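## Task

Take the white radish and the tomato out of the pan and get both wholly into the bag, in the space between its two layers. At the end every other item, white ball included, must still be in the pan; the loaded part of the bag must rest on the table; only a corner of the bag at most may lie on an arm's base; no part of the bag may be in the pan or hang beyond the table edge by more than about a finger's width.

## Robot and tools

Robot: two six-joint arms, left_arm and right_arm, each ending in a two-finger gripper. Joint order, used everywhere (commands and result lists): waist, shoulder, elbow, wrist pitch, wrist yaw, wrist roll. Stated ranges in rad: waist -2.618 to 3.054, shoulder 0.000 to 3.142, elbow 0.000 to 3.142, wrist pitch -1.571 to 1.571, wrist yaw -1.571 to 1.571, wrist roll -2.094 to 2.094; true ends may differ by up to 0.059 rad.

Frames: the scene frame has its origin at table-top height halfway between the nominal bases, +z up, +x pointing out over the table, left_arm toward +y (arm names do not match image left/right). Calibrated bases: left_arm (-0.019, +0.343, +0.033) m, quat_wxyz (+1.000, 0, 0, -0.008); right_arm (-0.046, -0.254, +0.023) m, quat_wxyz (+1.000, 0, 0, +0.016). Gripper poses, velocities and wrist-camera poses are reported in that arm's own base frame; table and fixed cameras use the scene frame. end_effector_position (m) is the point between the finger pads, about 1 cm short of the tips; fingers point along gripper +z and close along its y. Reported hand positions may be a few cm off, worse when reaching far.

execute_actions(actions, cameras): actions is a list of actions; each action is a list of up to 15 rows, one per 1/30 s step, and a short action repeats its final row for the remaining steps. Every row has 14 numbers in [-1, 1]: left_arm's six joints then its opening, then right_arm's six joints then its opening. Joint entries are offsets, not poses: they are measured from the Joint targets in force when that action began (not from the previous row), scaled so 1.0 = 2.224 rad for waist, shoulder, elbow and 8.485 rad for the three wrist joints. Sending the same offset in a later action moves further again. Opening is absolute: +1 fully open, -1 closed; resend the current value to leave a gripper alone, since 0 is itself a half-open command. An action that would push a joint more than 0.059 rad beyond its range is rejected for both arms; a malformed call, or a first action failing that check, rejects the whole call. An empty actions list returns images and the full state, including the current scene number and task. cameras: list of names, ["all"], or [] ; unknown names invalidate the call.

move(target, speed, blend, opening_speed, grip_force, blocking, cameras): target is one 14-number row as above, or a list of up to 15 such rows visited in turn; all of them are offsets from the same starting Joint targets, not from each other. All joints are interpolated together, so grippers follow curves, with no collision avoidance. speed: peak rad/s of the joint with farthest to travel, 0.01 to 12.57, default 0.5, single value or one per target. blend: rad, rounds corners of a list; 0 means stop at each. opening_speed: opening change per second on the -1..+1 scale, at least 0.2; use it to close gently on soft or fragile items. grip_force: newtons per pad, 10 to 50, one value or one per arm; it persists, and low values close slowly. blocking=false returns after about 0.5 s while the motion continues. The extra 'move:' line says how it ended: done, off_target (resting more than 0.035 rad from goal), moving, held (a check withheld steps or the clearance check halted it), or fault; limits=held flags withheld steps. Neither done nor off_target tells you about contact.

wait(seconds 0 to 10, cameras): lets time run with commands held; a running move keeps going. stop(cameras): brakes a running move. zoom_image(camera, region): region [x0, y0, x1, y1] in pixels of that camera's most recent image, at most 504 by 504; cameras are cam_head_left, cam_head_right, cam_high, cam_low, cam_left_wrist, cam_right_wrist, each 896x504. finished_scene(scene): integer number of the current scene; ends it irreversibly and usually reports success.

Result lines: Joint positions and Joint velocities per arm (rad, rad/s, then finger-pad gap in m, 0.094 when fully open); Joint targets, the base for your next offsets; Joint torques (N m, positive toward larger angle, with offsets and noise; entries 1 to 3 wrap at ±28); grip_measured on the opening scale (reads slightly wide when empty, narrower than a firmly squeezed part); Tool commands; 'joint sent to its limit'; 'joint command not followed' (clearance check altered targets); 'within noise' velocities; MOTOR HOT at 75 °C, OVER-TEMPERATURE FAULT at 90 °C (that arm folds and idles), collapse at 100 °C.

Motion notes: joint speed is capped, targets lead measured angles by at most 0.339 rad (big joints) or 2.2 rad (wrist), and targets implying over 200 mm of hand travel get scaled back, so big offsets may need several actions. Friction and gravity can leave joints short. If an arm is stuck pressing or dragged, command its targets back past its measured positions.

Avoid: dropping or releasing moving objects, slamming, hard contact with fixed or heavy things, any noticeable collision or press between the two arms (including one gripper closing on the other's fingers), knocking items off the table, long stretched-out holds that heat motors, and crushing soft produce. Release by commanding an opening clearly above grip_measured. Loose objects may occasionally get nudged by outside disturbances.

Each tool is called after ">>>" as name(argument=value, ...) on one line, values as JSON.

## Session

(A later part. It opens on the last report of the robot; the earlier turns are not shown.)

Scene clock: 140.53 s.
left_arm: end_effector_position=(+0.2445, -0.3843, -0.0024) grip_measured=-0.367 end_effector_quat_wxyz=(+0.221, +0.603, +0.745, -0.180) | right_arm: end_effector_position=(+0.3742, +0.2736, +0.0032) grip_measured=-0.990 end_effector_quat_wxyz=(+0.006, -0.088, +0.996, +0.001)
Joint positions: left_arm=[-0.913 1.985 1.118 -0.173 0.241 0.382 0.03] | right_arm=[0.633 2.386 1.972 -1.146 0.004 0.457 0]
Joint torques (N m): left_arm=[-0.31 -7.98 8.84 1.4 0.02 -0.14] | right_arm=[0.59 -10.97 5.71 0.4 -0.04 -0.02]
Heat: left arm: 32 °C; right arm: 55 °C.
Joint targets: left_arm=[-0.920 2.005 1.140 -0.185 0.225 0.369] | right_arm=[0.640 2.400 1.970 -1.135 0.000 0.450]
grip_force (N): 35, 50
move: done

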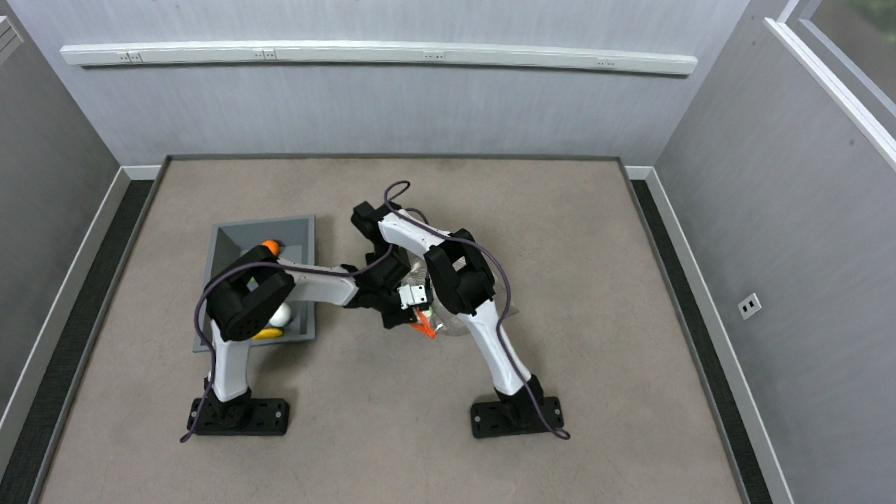

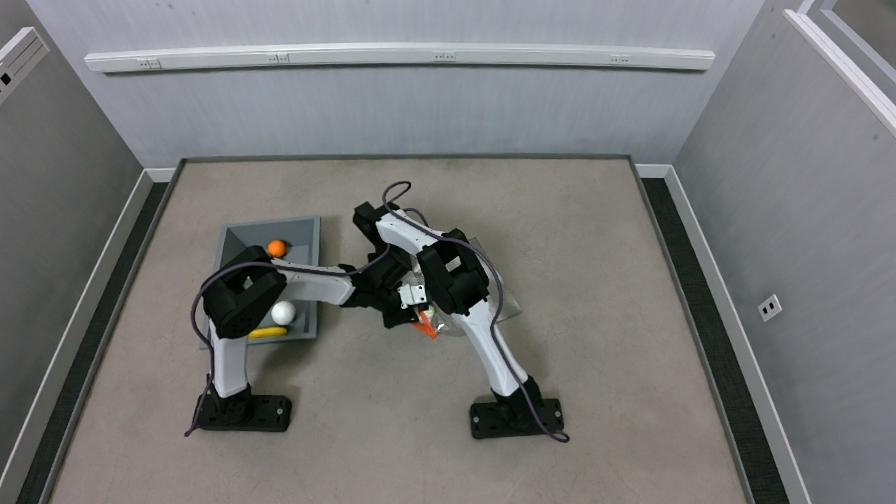

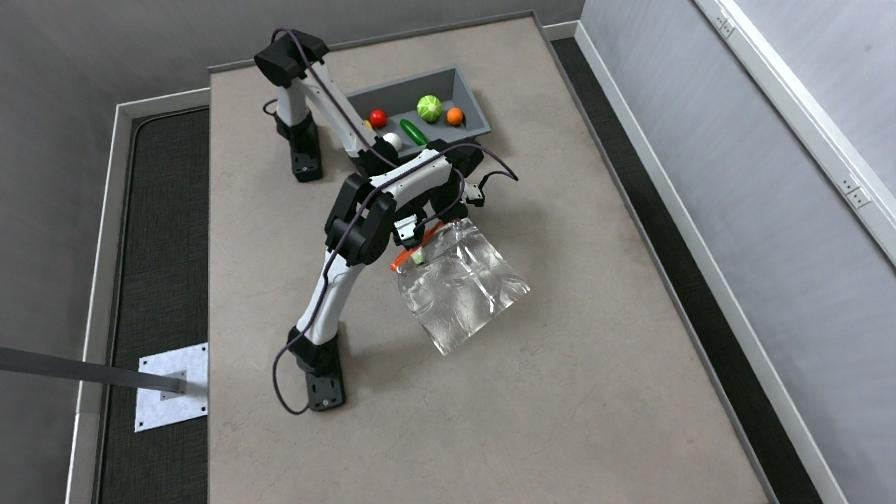

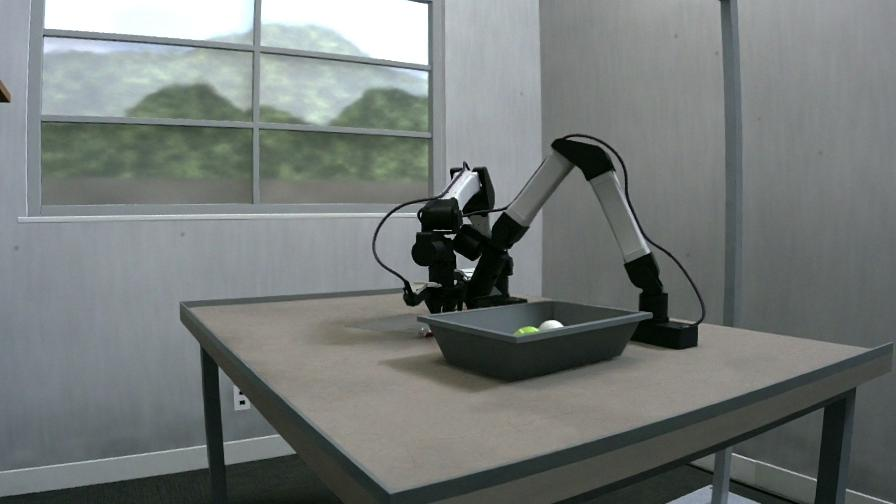

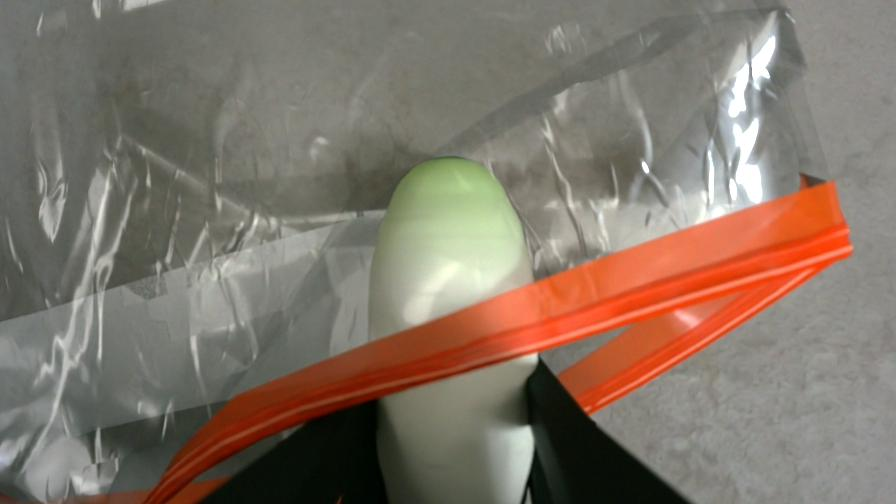

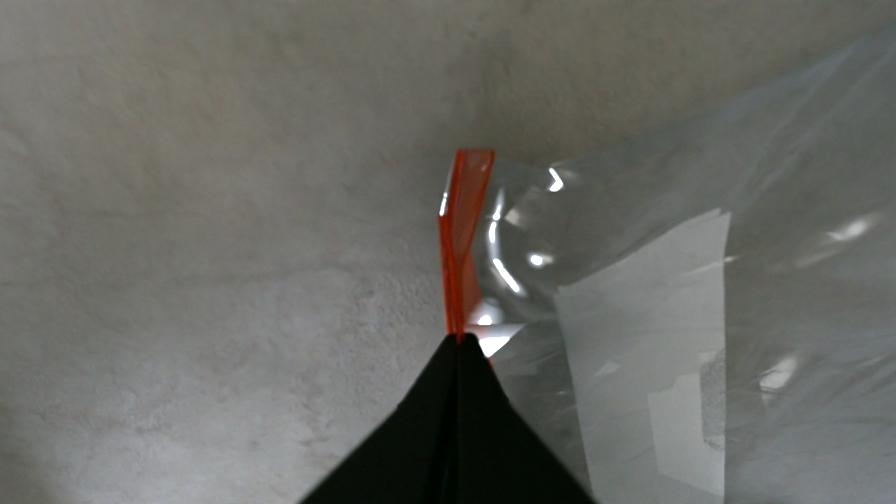

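>>> move(target=[[0,0.0084,-0.0157,0.0034,0,0,-0.55,0,0,0,0,0,0,-1],[0,0.0084,-0.0157,0.0034,0,0,-0.05,0,0,0,0,0,0,-1],[0.0211,-0.0787,-0.027,-0.0117,0.0044,0.0066,-0.05,0,0,0,0,0,0,-1],[0.0661,-0.1844,-0.1012,-0.0238,0.01,0.0172,-0.05,0,0,0,0,0,0,-1]], speed=[0.2,0.2,0.2,0.5], blend=[0,0,0.03,0], opening_speed=0.6, cameras=["all"])

>>> zoom_image(camera="cam_head_left", region=[300, 200, 500, 370])

Scene clock: 145.57 s.
left_arm: end_effector_position=(+0.2426, -0.3761, -0.0027) grip_measured=-0.052 end_effector_quat_wxyz=(+0.213, +0.601, +0.750, -0.177) | right_arm: end_effector_position=(+0.3742, +0.2736, +0.0032) grip_measured=-0.990 end_effector_quat_wxyz=(+0.006, -0.088, +0.996, +0.001)
Joint positions: left_arm=[-0.905 1.968 1.102 -0.193 0.241 0.383 0.045] | right_arm=[0.633 2.386 1.972 -1.146 0.004 0.457 0]
Joint torques (N m): left_arm=[0.24 -9.16 6.64 1.47 0.15 -0.05] | right_arm=[0.68 -11 5.71 0.4 -0.04 -0.02]
Heat: left arm: 32 °C; right arm: 53 °C.
Joint targets: left_arm=[-0.905 1.971 1.102 -0.196 0.241 0.383] | right_arm=[0.640 2.400 1.970 -1.135 0.000 0.450]
grip_force (N): 35, 50
move: held (left_arm; a check stopped the path); path passed 2 of 4 targets; limits=held; left_arm: the shoulder is farthest, 0.373 rad from its target
joint command not followed: on one or more control steps a check withheld the commanded joint targets of the left arm, and it was not sent them on those steps.
cause: the commanded joint targets, or the way to them, would bring a part of the robot too close to another arm (this arm's wrist (the part past the wrist pitch) and the right arm's forearm (the part past the elbow), at the place that arm is still heading or pushing toward).

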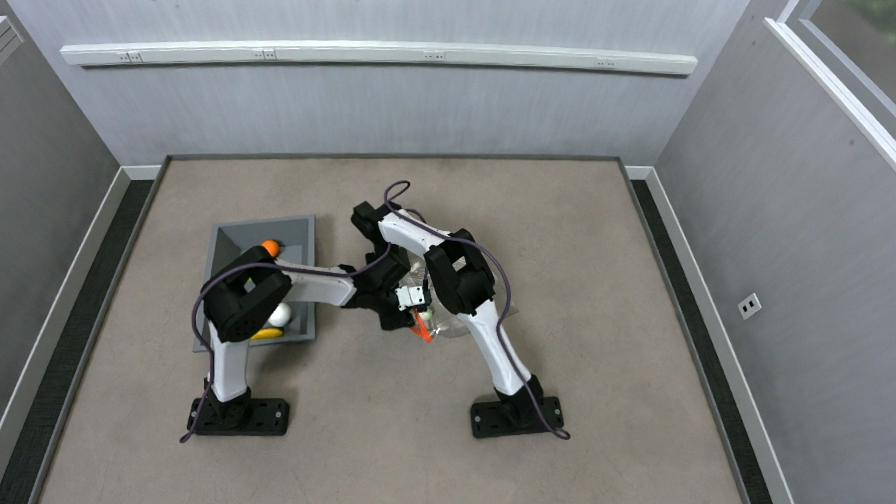

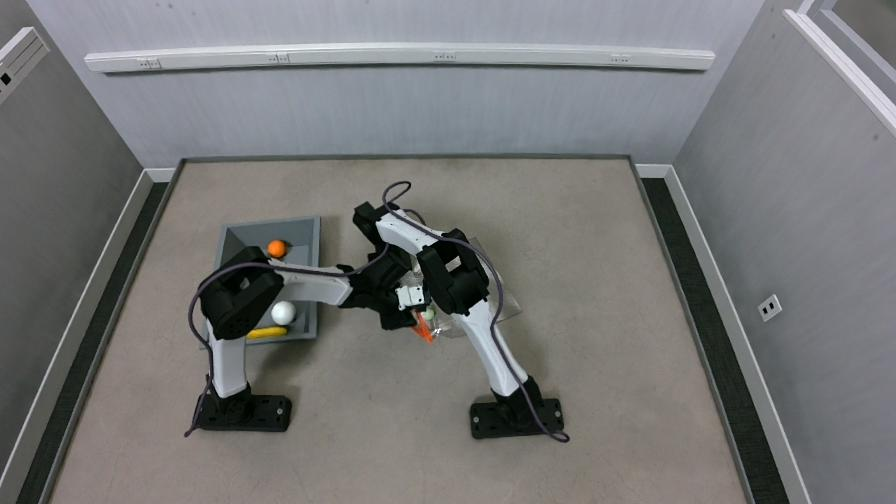

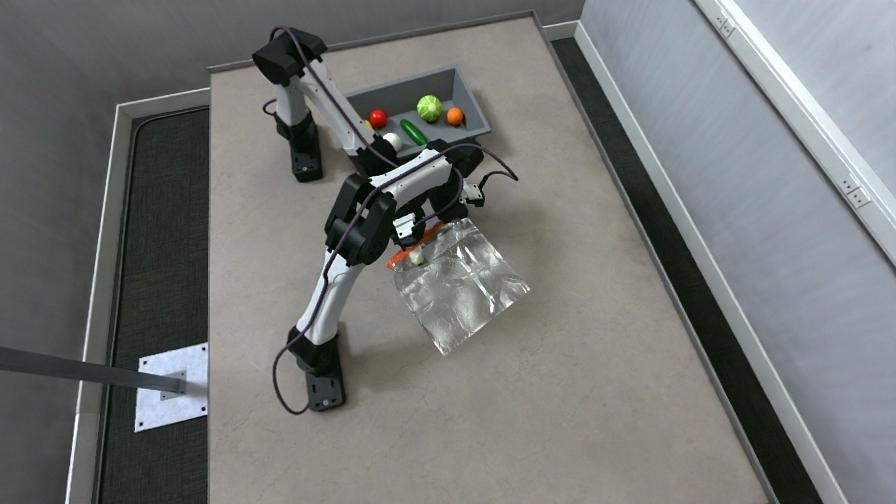

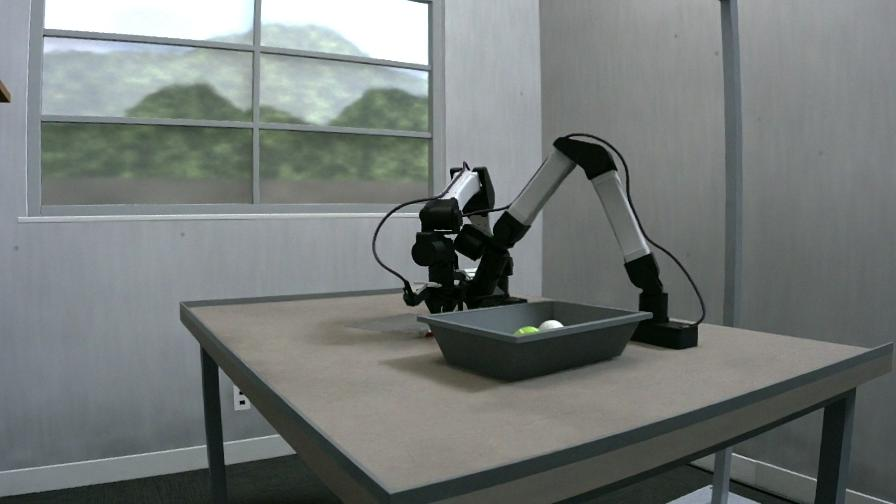

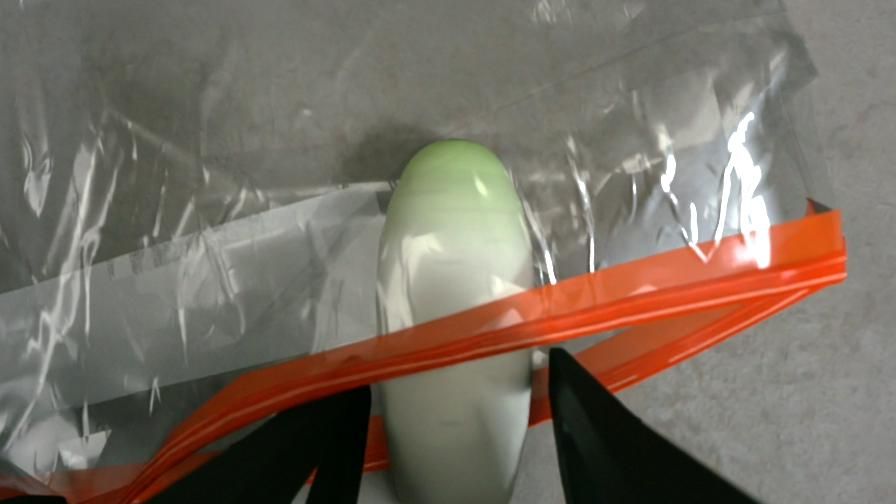

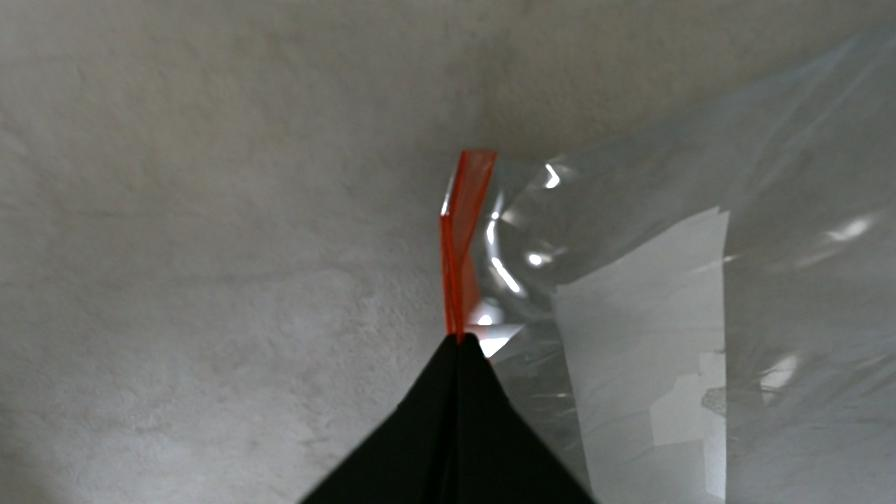

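Scaled by 2.520 from the camera's 896x504 image, which has a finer 1280x720 frame.

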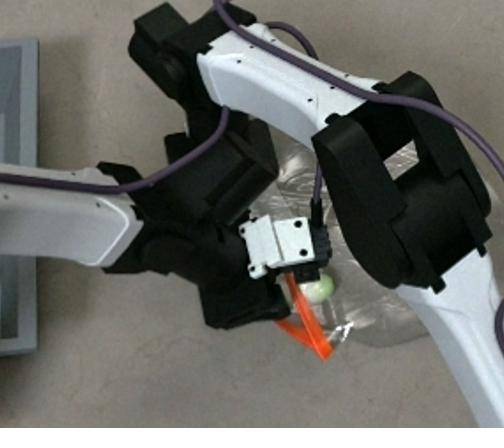

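>>> move(target=[0.0526,-0.1016,-0.1403,0.0095,0.0081,0.0144,-0.05,0,0,0,0,0,0,-1], speed=0.3, cameras=["cam_left_wrist","cam_right_wrist","cam_head_left"])

Scene clock: 147.63 s.
left_arm: end_effector_position=(+0.2245, -0.2996, -0.0093) grip_measured=-0.052 end_effector_quat_wxyz=(+0.210, +0.604, +0.749, -0.176) | right_arm: end_effector_position=(+0.3742, +0.2736, +0.0032) grip_measured=-0.990 end_effector_quat_wxyz=(+0.006, -0.088, +0.996, +0.001)
Joint positions: left_arm=[-0.793 1.77 0.8 -0.123 0.294 0.492 0.045] | right_arm=[0.633 2.386 1.972 -1.146 0.004 0.457 0]
Joint torques (N m): left_arm=[0.59 -9.21 5.23 1.52 0.3 0.07] | right_arm=[0.68 -11 5.72 0.4 -0.04 -0.02]
Heat: left arm: 32 °C; right arm: 53 °C.
Joint targets: left_arm=[-0.788 1.745 0.790 -0.115 0.309 0.505] | right_arm=[0.640 2.400 1.970 -1.135 0.000 0.450]
grip_force (N): 35, 50
move: done
Images, in order (width x height): cam_head_left 896x504, cam_left_wrist 896x504, cam_right_wrist 896x504.

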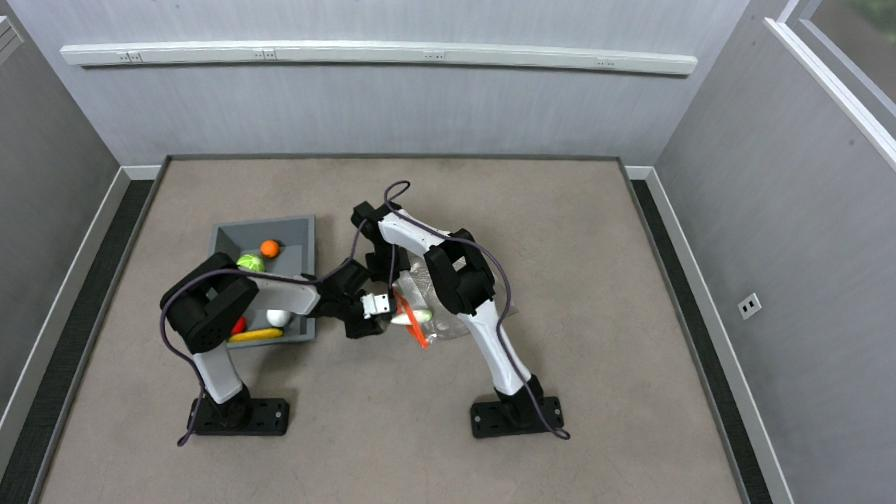

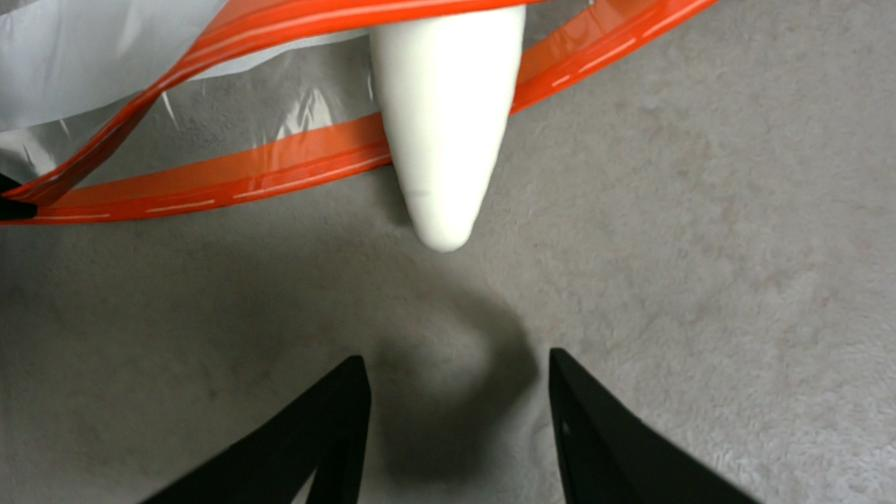

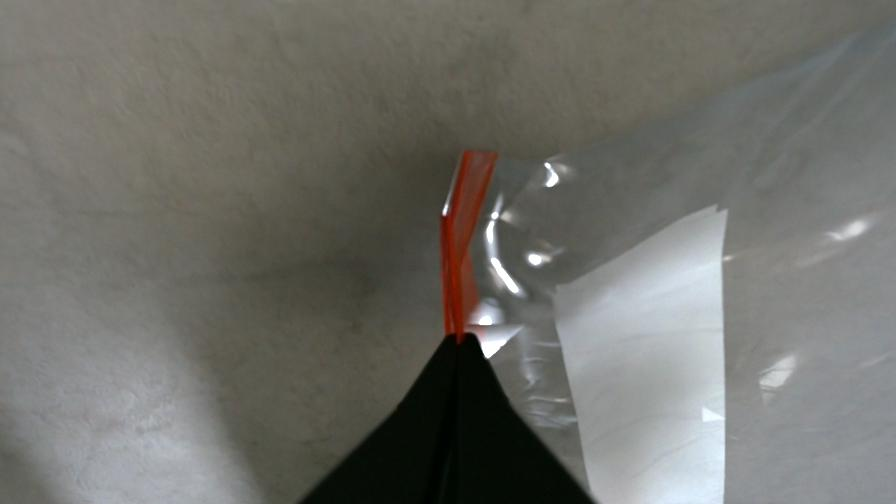

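>>> move(target=[[0,0,0,0,0,0,-1,0,0,0,0,0,0,-1],[-0.0265,0.0697,0.0607,0.0041,-0.0055,-0.0079,-1,0,0,0,0,0,0,-1],[-0.0576,0.1358,0.1601,-0.0044,-0.0098,-0.0151,-1,0,0,0,0,0,0,-1]], speed=0.15, blend=[0,0.02,0], grip_force=50, cameras=["all"])

>>> zoom_image(camera="cam_high", region=[360, 190, 540, 370])

Scene clock: 151.90 s.
left_arm: end_effector_position=(+0.2491, -0.3883, -0.0125) grip_measured=-0.985 end_effector_quat_wxyz=(+0.224, +0.605, +0.743, -0.180) | right_arm: end_effector_position=(+0.3742, +0.2736, +0.0032) grip_measured=-0.990 end_effector_quat_wxyz=(+0.006, -0.088, +0.996, +0.001)
Joint positions: left_arm=[-0.91 2.025 1.127 -0.136 0.243 0.39 0.001] | right_arm=[0.633 2.386 1.972 -1.146 0.004 0.457 0]
Joint torques (N m): left_arm=[-0.28 -8.14 8.55 1.37 -0.01 -0.16] | right_arm=[0.66 -11 5.71 0.4 -0.04 -0.02]
Heat: left arm: 32 °C; right arm: 52 °C.
Joint targets: left_arm=[-0.916 2.047 1.146 -0.153 0.226 0.377] | right_arm=[0.640 2.400 1.970 -1.135 0.000 0.450]
move: done

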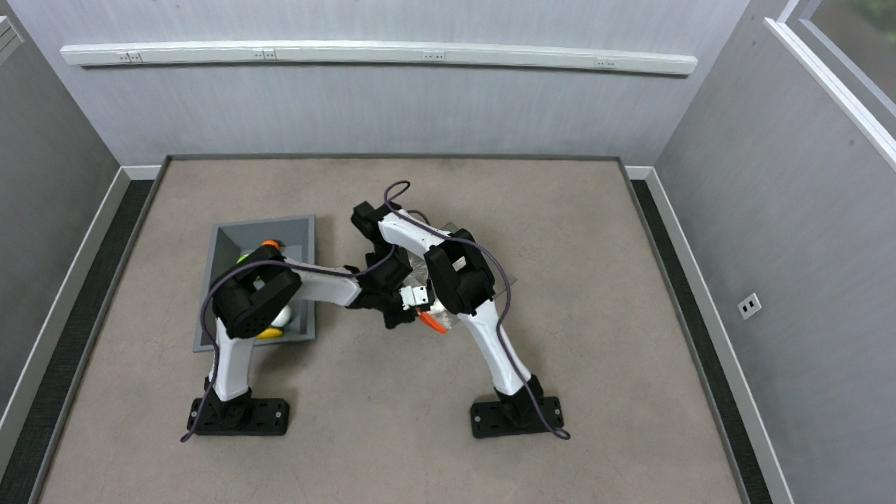

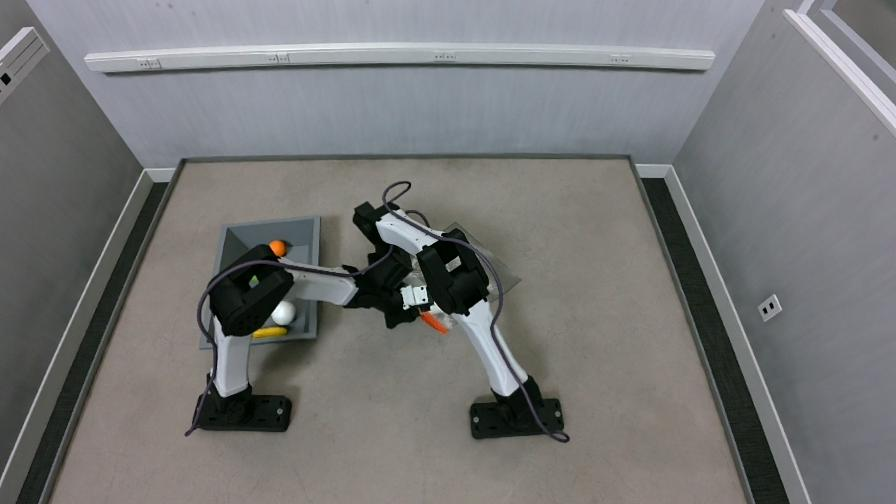

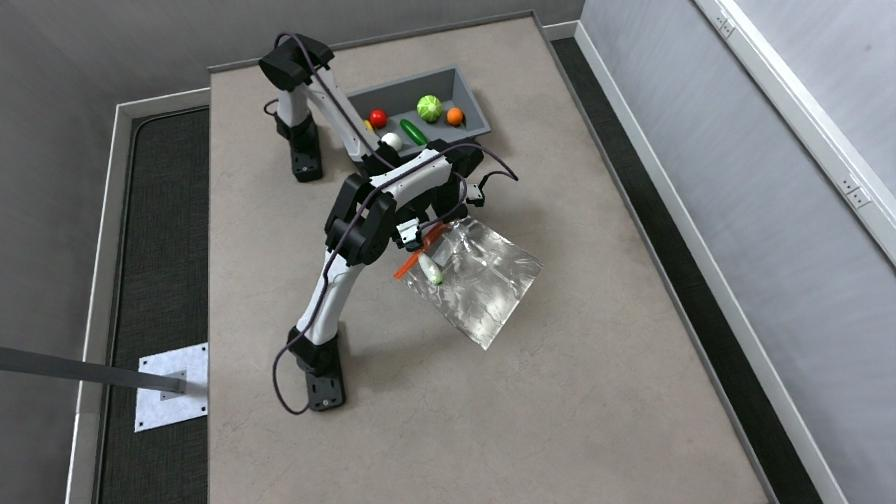

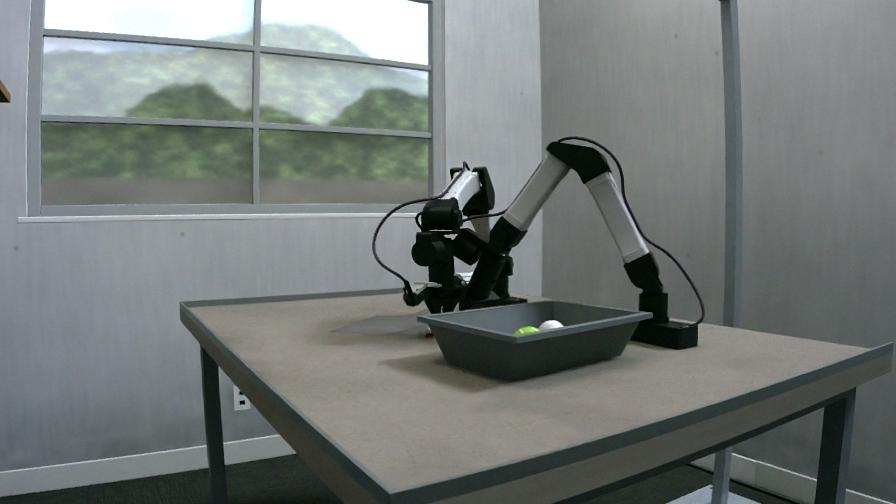

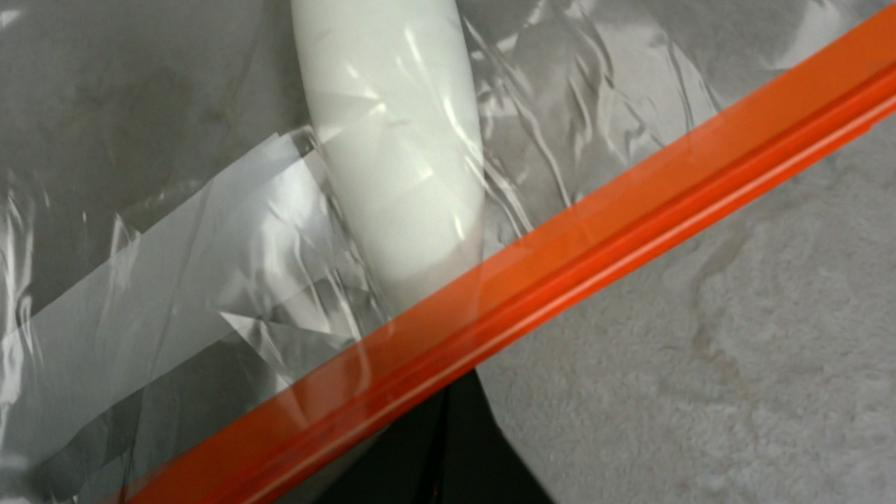

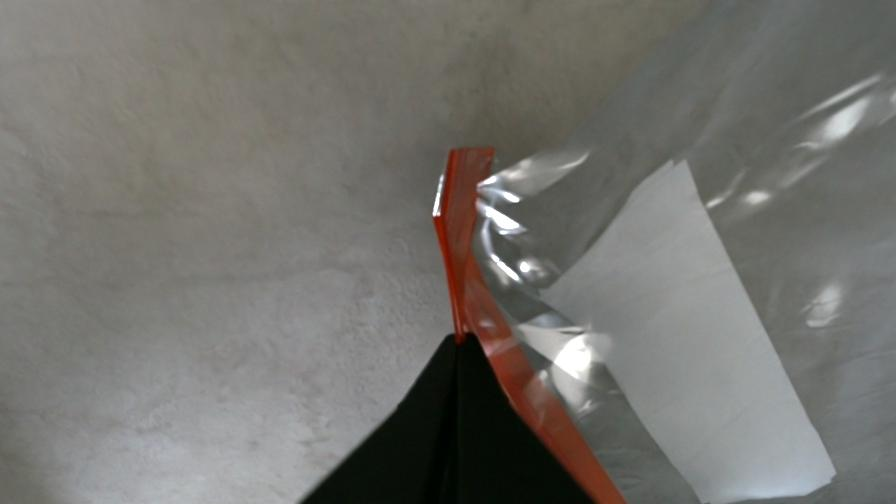

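Scaled by 2.800 from the camera's 896x504 image, which has a finer 1280x720 frame.

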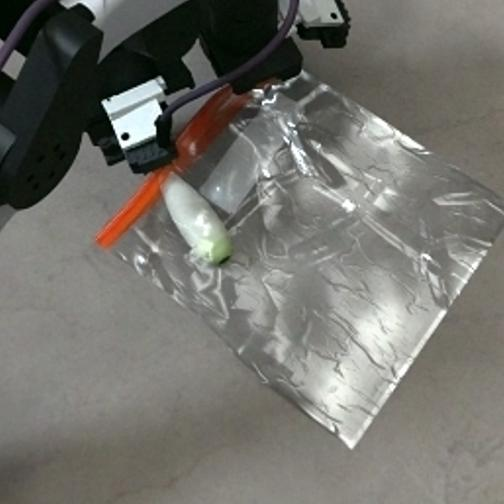

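>>> move(target=[[-0.0126,0.0265,0.0396,-0.0034,-0.0017,-0.0028,-1,0,0,0,0,0,0,-1],[0.0576,-0.1358,-0.1601,0.0044,0.0098,0.0151,-1,0,0,0,0,0,0,-1]], speed=[0.15,0.4], cameras=["all"])

>>> zoom_image(camera="cam_high", region=[360, 190, 540, 370])

>>> zoom_image(camera="cam_high", region=[310, 50, 500, 180])

Scene clock: 155.00 s.
left_arm: end_effector_position=(+0.2246, -0.2997, -0.0089) grip_measured=-0.985 end_effector_quat_wxyz=(+0.211, +0.604, +0.749, -0.176) | right_arm: end_effector_position=(+0.3742, +0.2736, +0.0032) grip_measured=-0.990 end_effector_quat_wxyz=(+0.006, -0.088, +0.996, +0.001)
Joint positions: left_arm=[-0.793 1.769 0.8 -0.123 0.294 0.492 0.001] | right_arm=[0.633 2.386 1.972 -1.146 0.004 0.457 0]
Joint torques (N m): left_arm=[0.62 -9.11 5.19 1.5 0.35 0.04] | right_arm=[0.66 -11 5.72 0.4 -0.04 -0.02]
Heat: left arm: 32 °C; right arm: 51 °C.
Joint targets: left_arm=[-0.788 1.745 0.790 -0.115 0.309 0.505] | right_arm=[0.640 2.400 1.970 -1.135 0.000 0.450]
move: done

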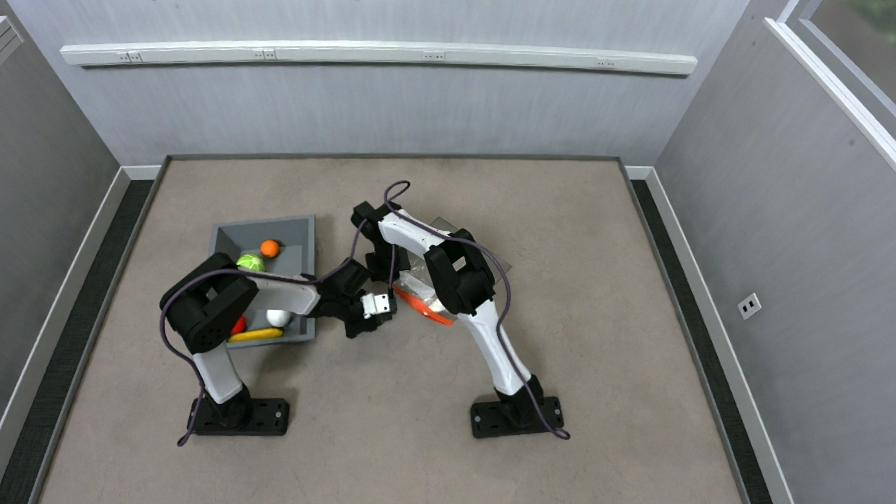

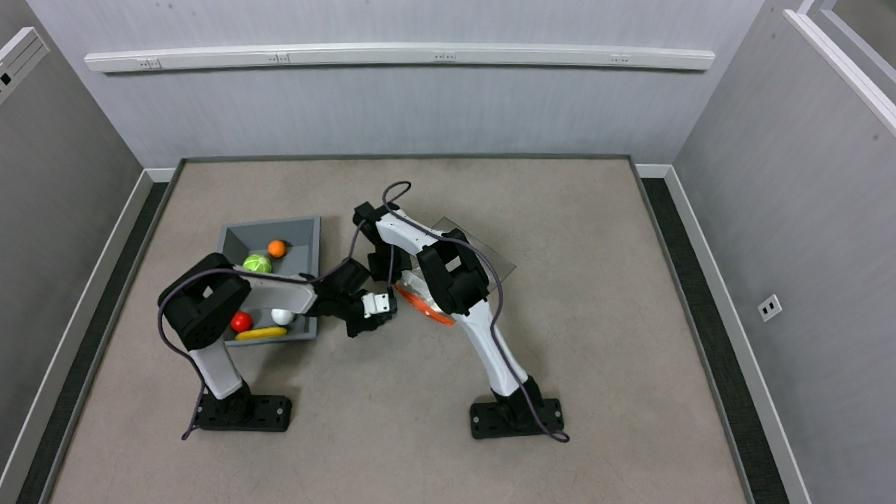

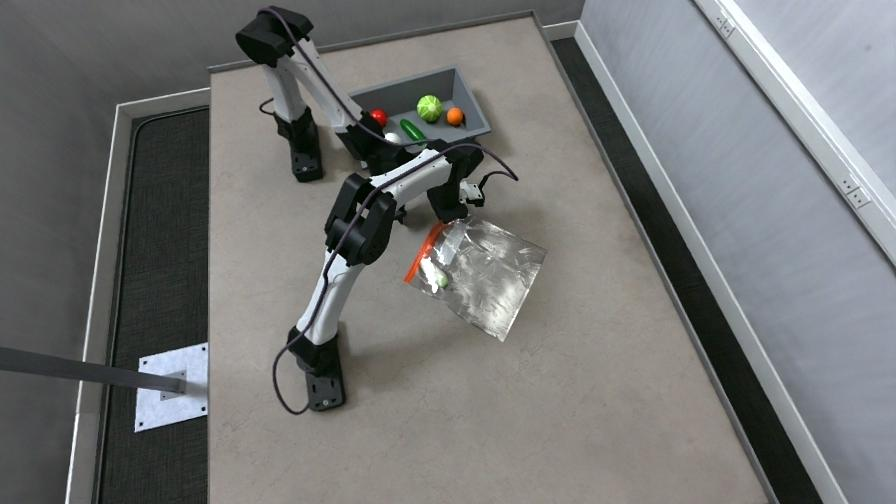

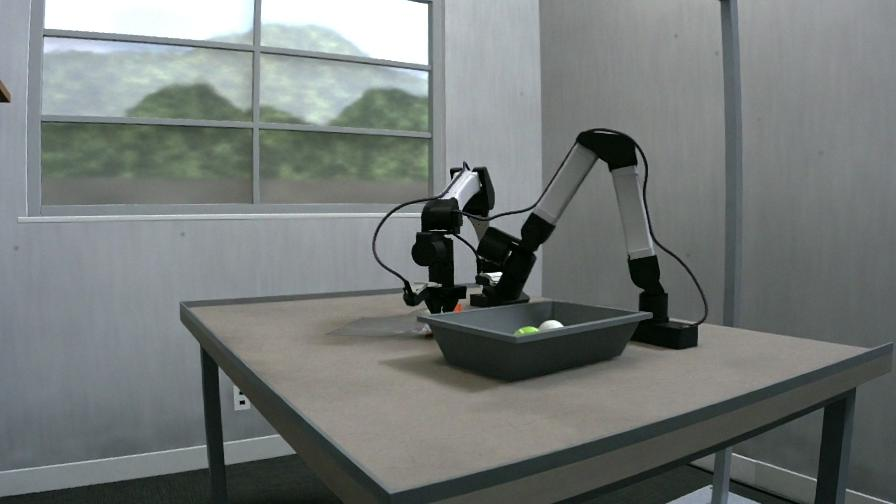

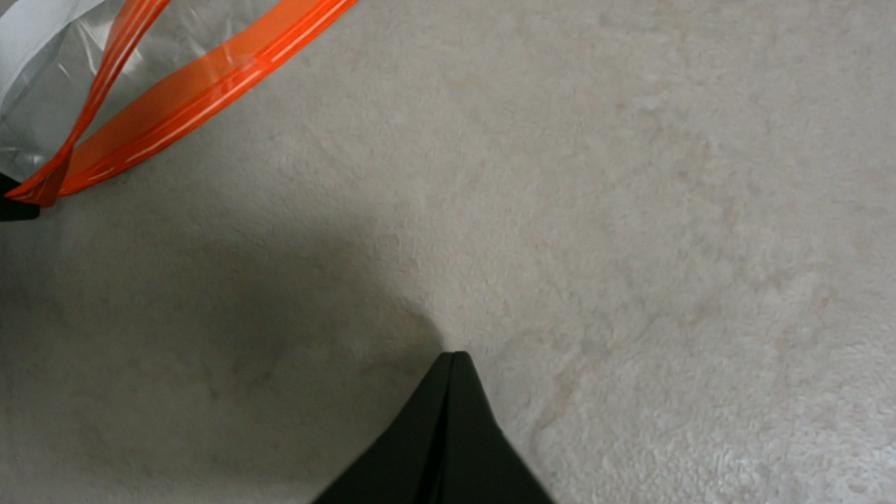

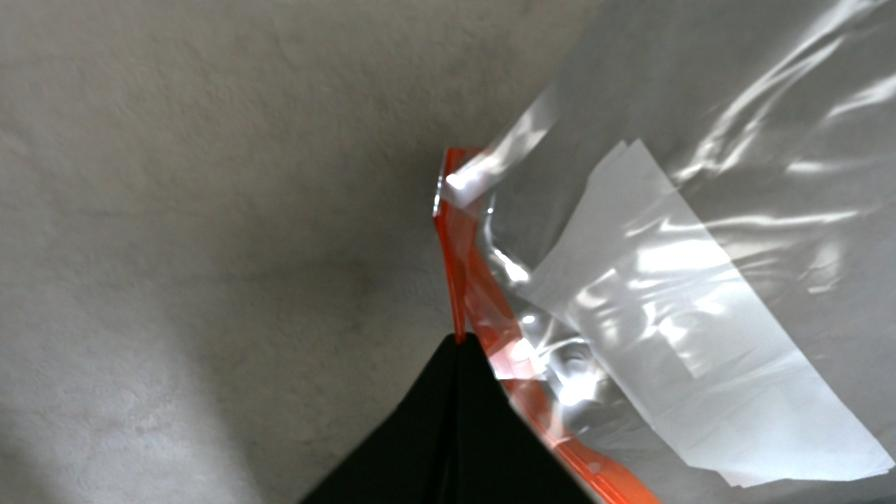

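Scaled by 2.800 from the camera's 896x504 image, which has a finer 1280x720 frame.

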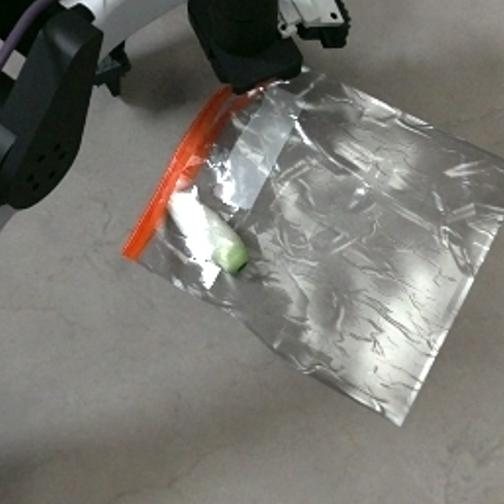

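Scaled by 2.653 from the camera's 896x504 image, which has a finer 1280x720 frame.

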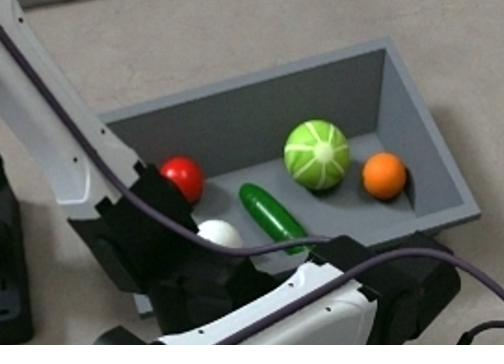

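>>> move(target=[[0.0396,-0.1102,0.0719,-0.0395,-0.007,-0.01,-1,0,0,0,0,0,0,-1],[0.4982,-0.2451,0.1799,-0.1691,-0.0364,-0.0595,-1,0,0,0,0,0,0,-1],[0.4982,-0.2451,0.1799,-0.1691,-0.0364,-0.0595,0.7,0,0,0,0,0,0,-1]], speed=[0.5,1.0,1.0], blend=[0.1,0,0], cameras=["all"])

>>> zoom_image(camera="cam_high", region=[360, 190, 540, 370])

Scene clock: 159.53 s.
left_arm: end_effector_position=(+0.1647, +0.0504, +0.1635) grip_measured=+0.698 end_effector_quat_wxyz=(+0.000, -0.150, +0.989, -0.008) | right_arm: end_effector_position=(+0.3742, +0.2736, +0.0032) grip_measured=-0.990 end_effector_quat_wxyz=(+0.006, -0.088, +0.996, +0.001)
Joint positions: left_arm=[0.314 1.206 1.171 -1.538 0.017 0.012 0.08] | right_arm=[0.633 2.386 1.972 -1.146 0.004 0.457 0]
Joint torques (N m): left_arm=[0.69 -3.29 8.69 0.28 -0.13 -0.14] | right_arm=[0.68 -11 5.74 0.4 -0.04 -0.02]
Heat: left arm: 32 °C; right arm: 51 °C.
Joint targets: left_arm=[0.320 1.199 1.190 -1.550 0.001 0.000] | right_arm=[0.640 2.400 1.970 -1.135 0.000 0.450]
move: done

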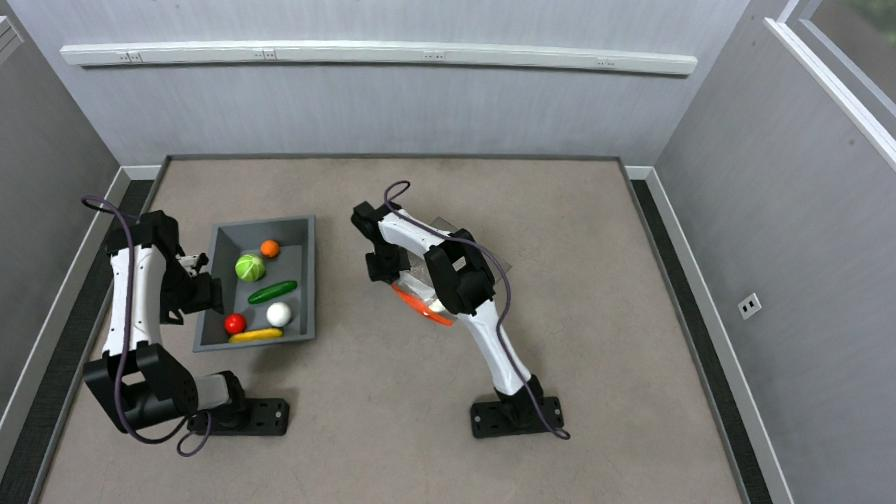

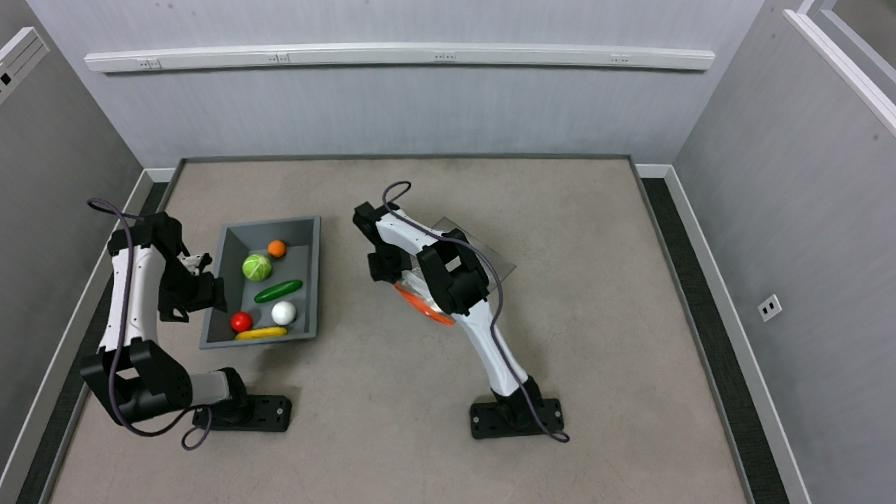

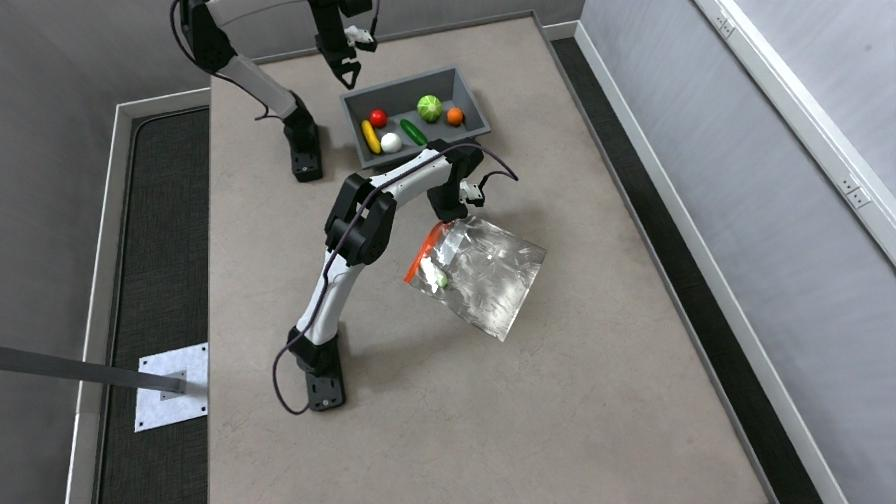

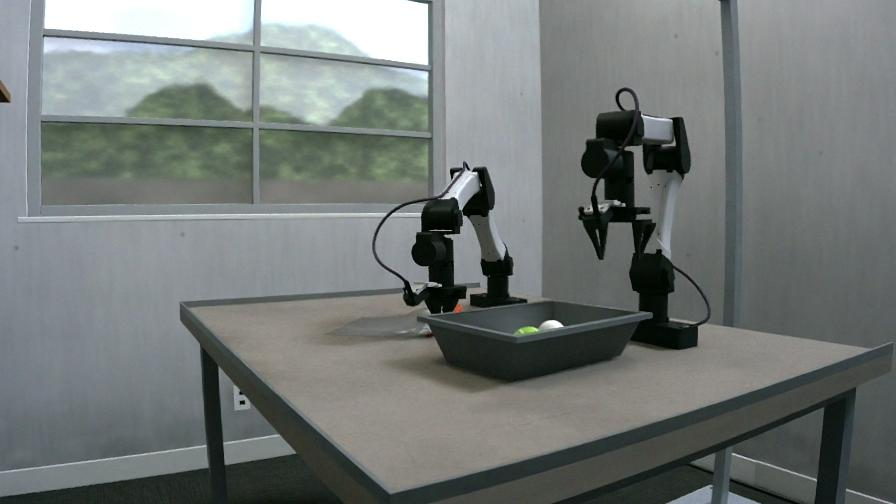

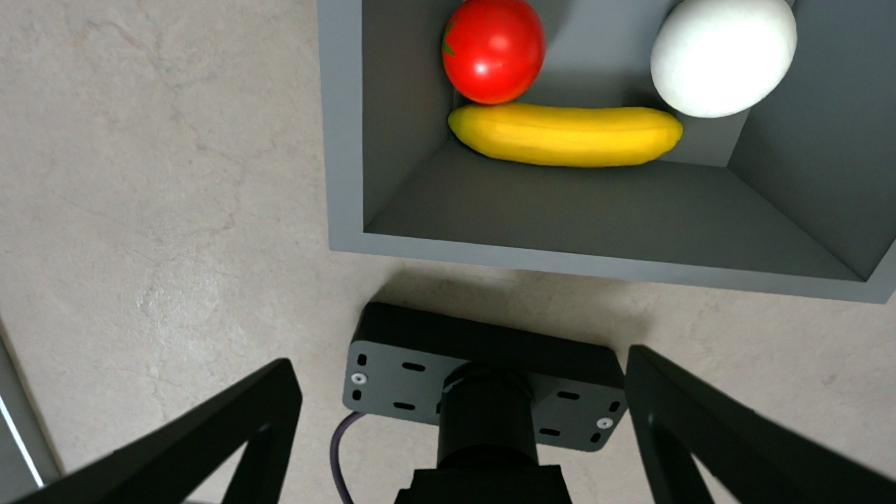

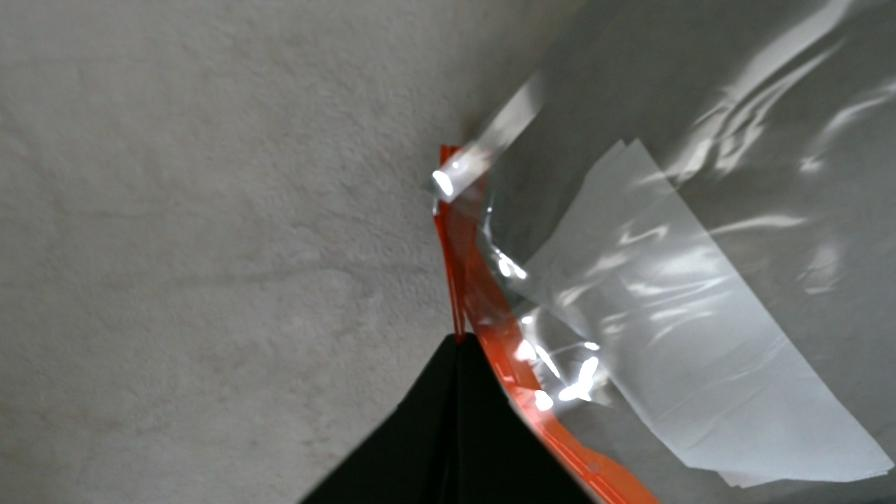

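Scaled by 2.800 from the camera's 896x504 image, which has a finer 1280x720 frame.

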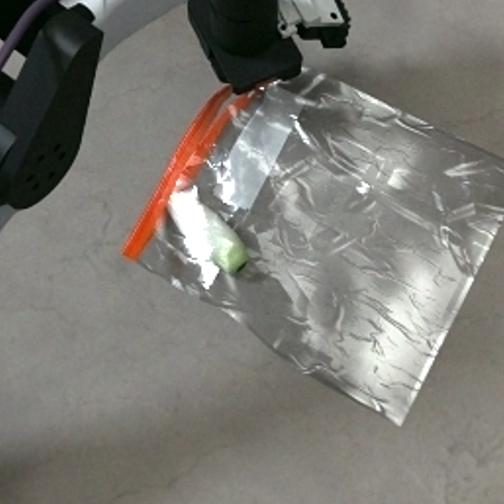

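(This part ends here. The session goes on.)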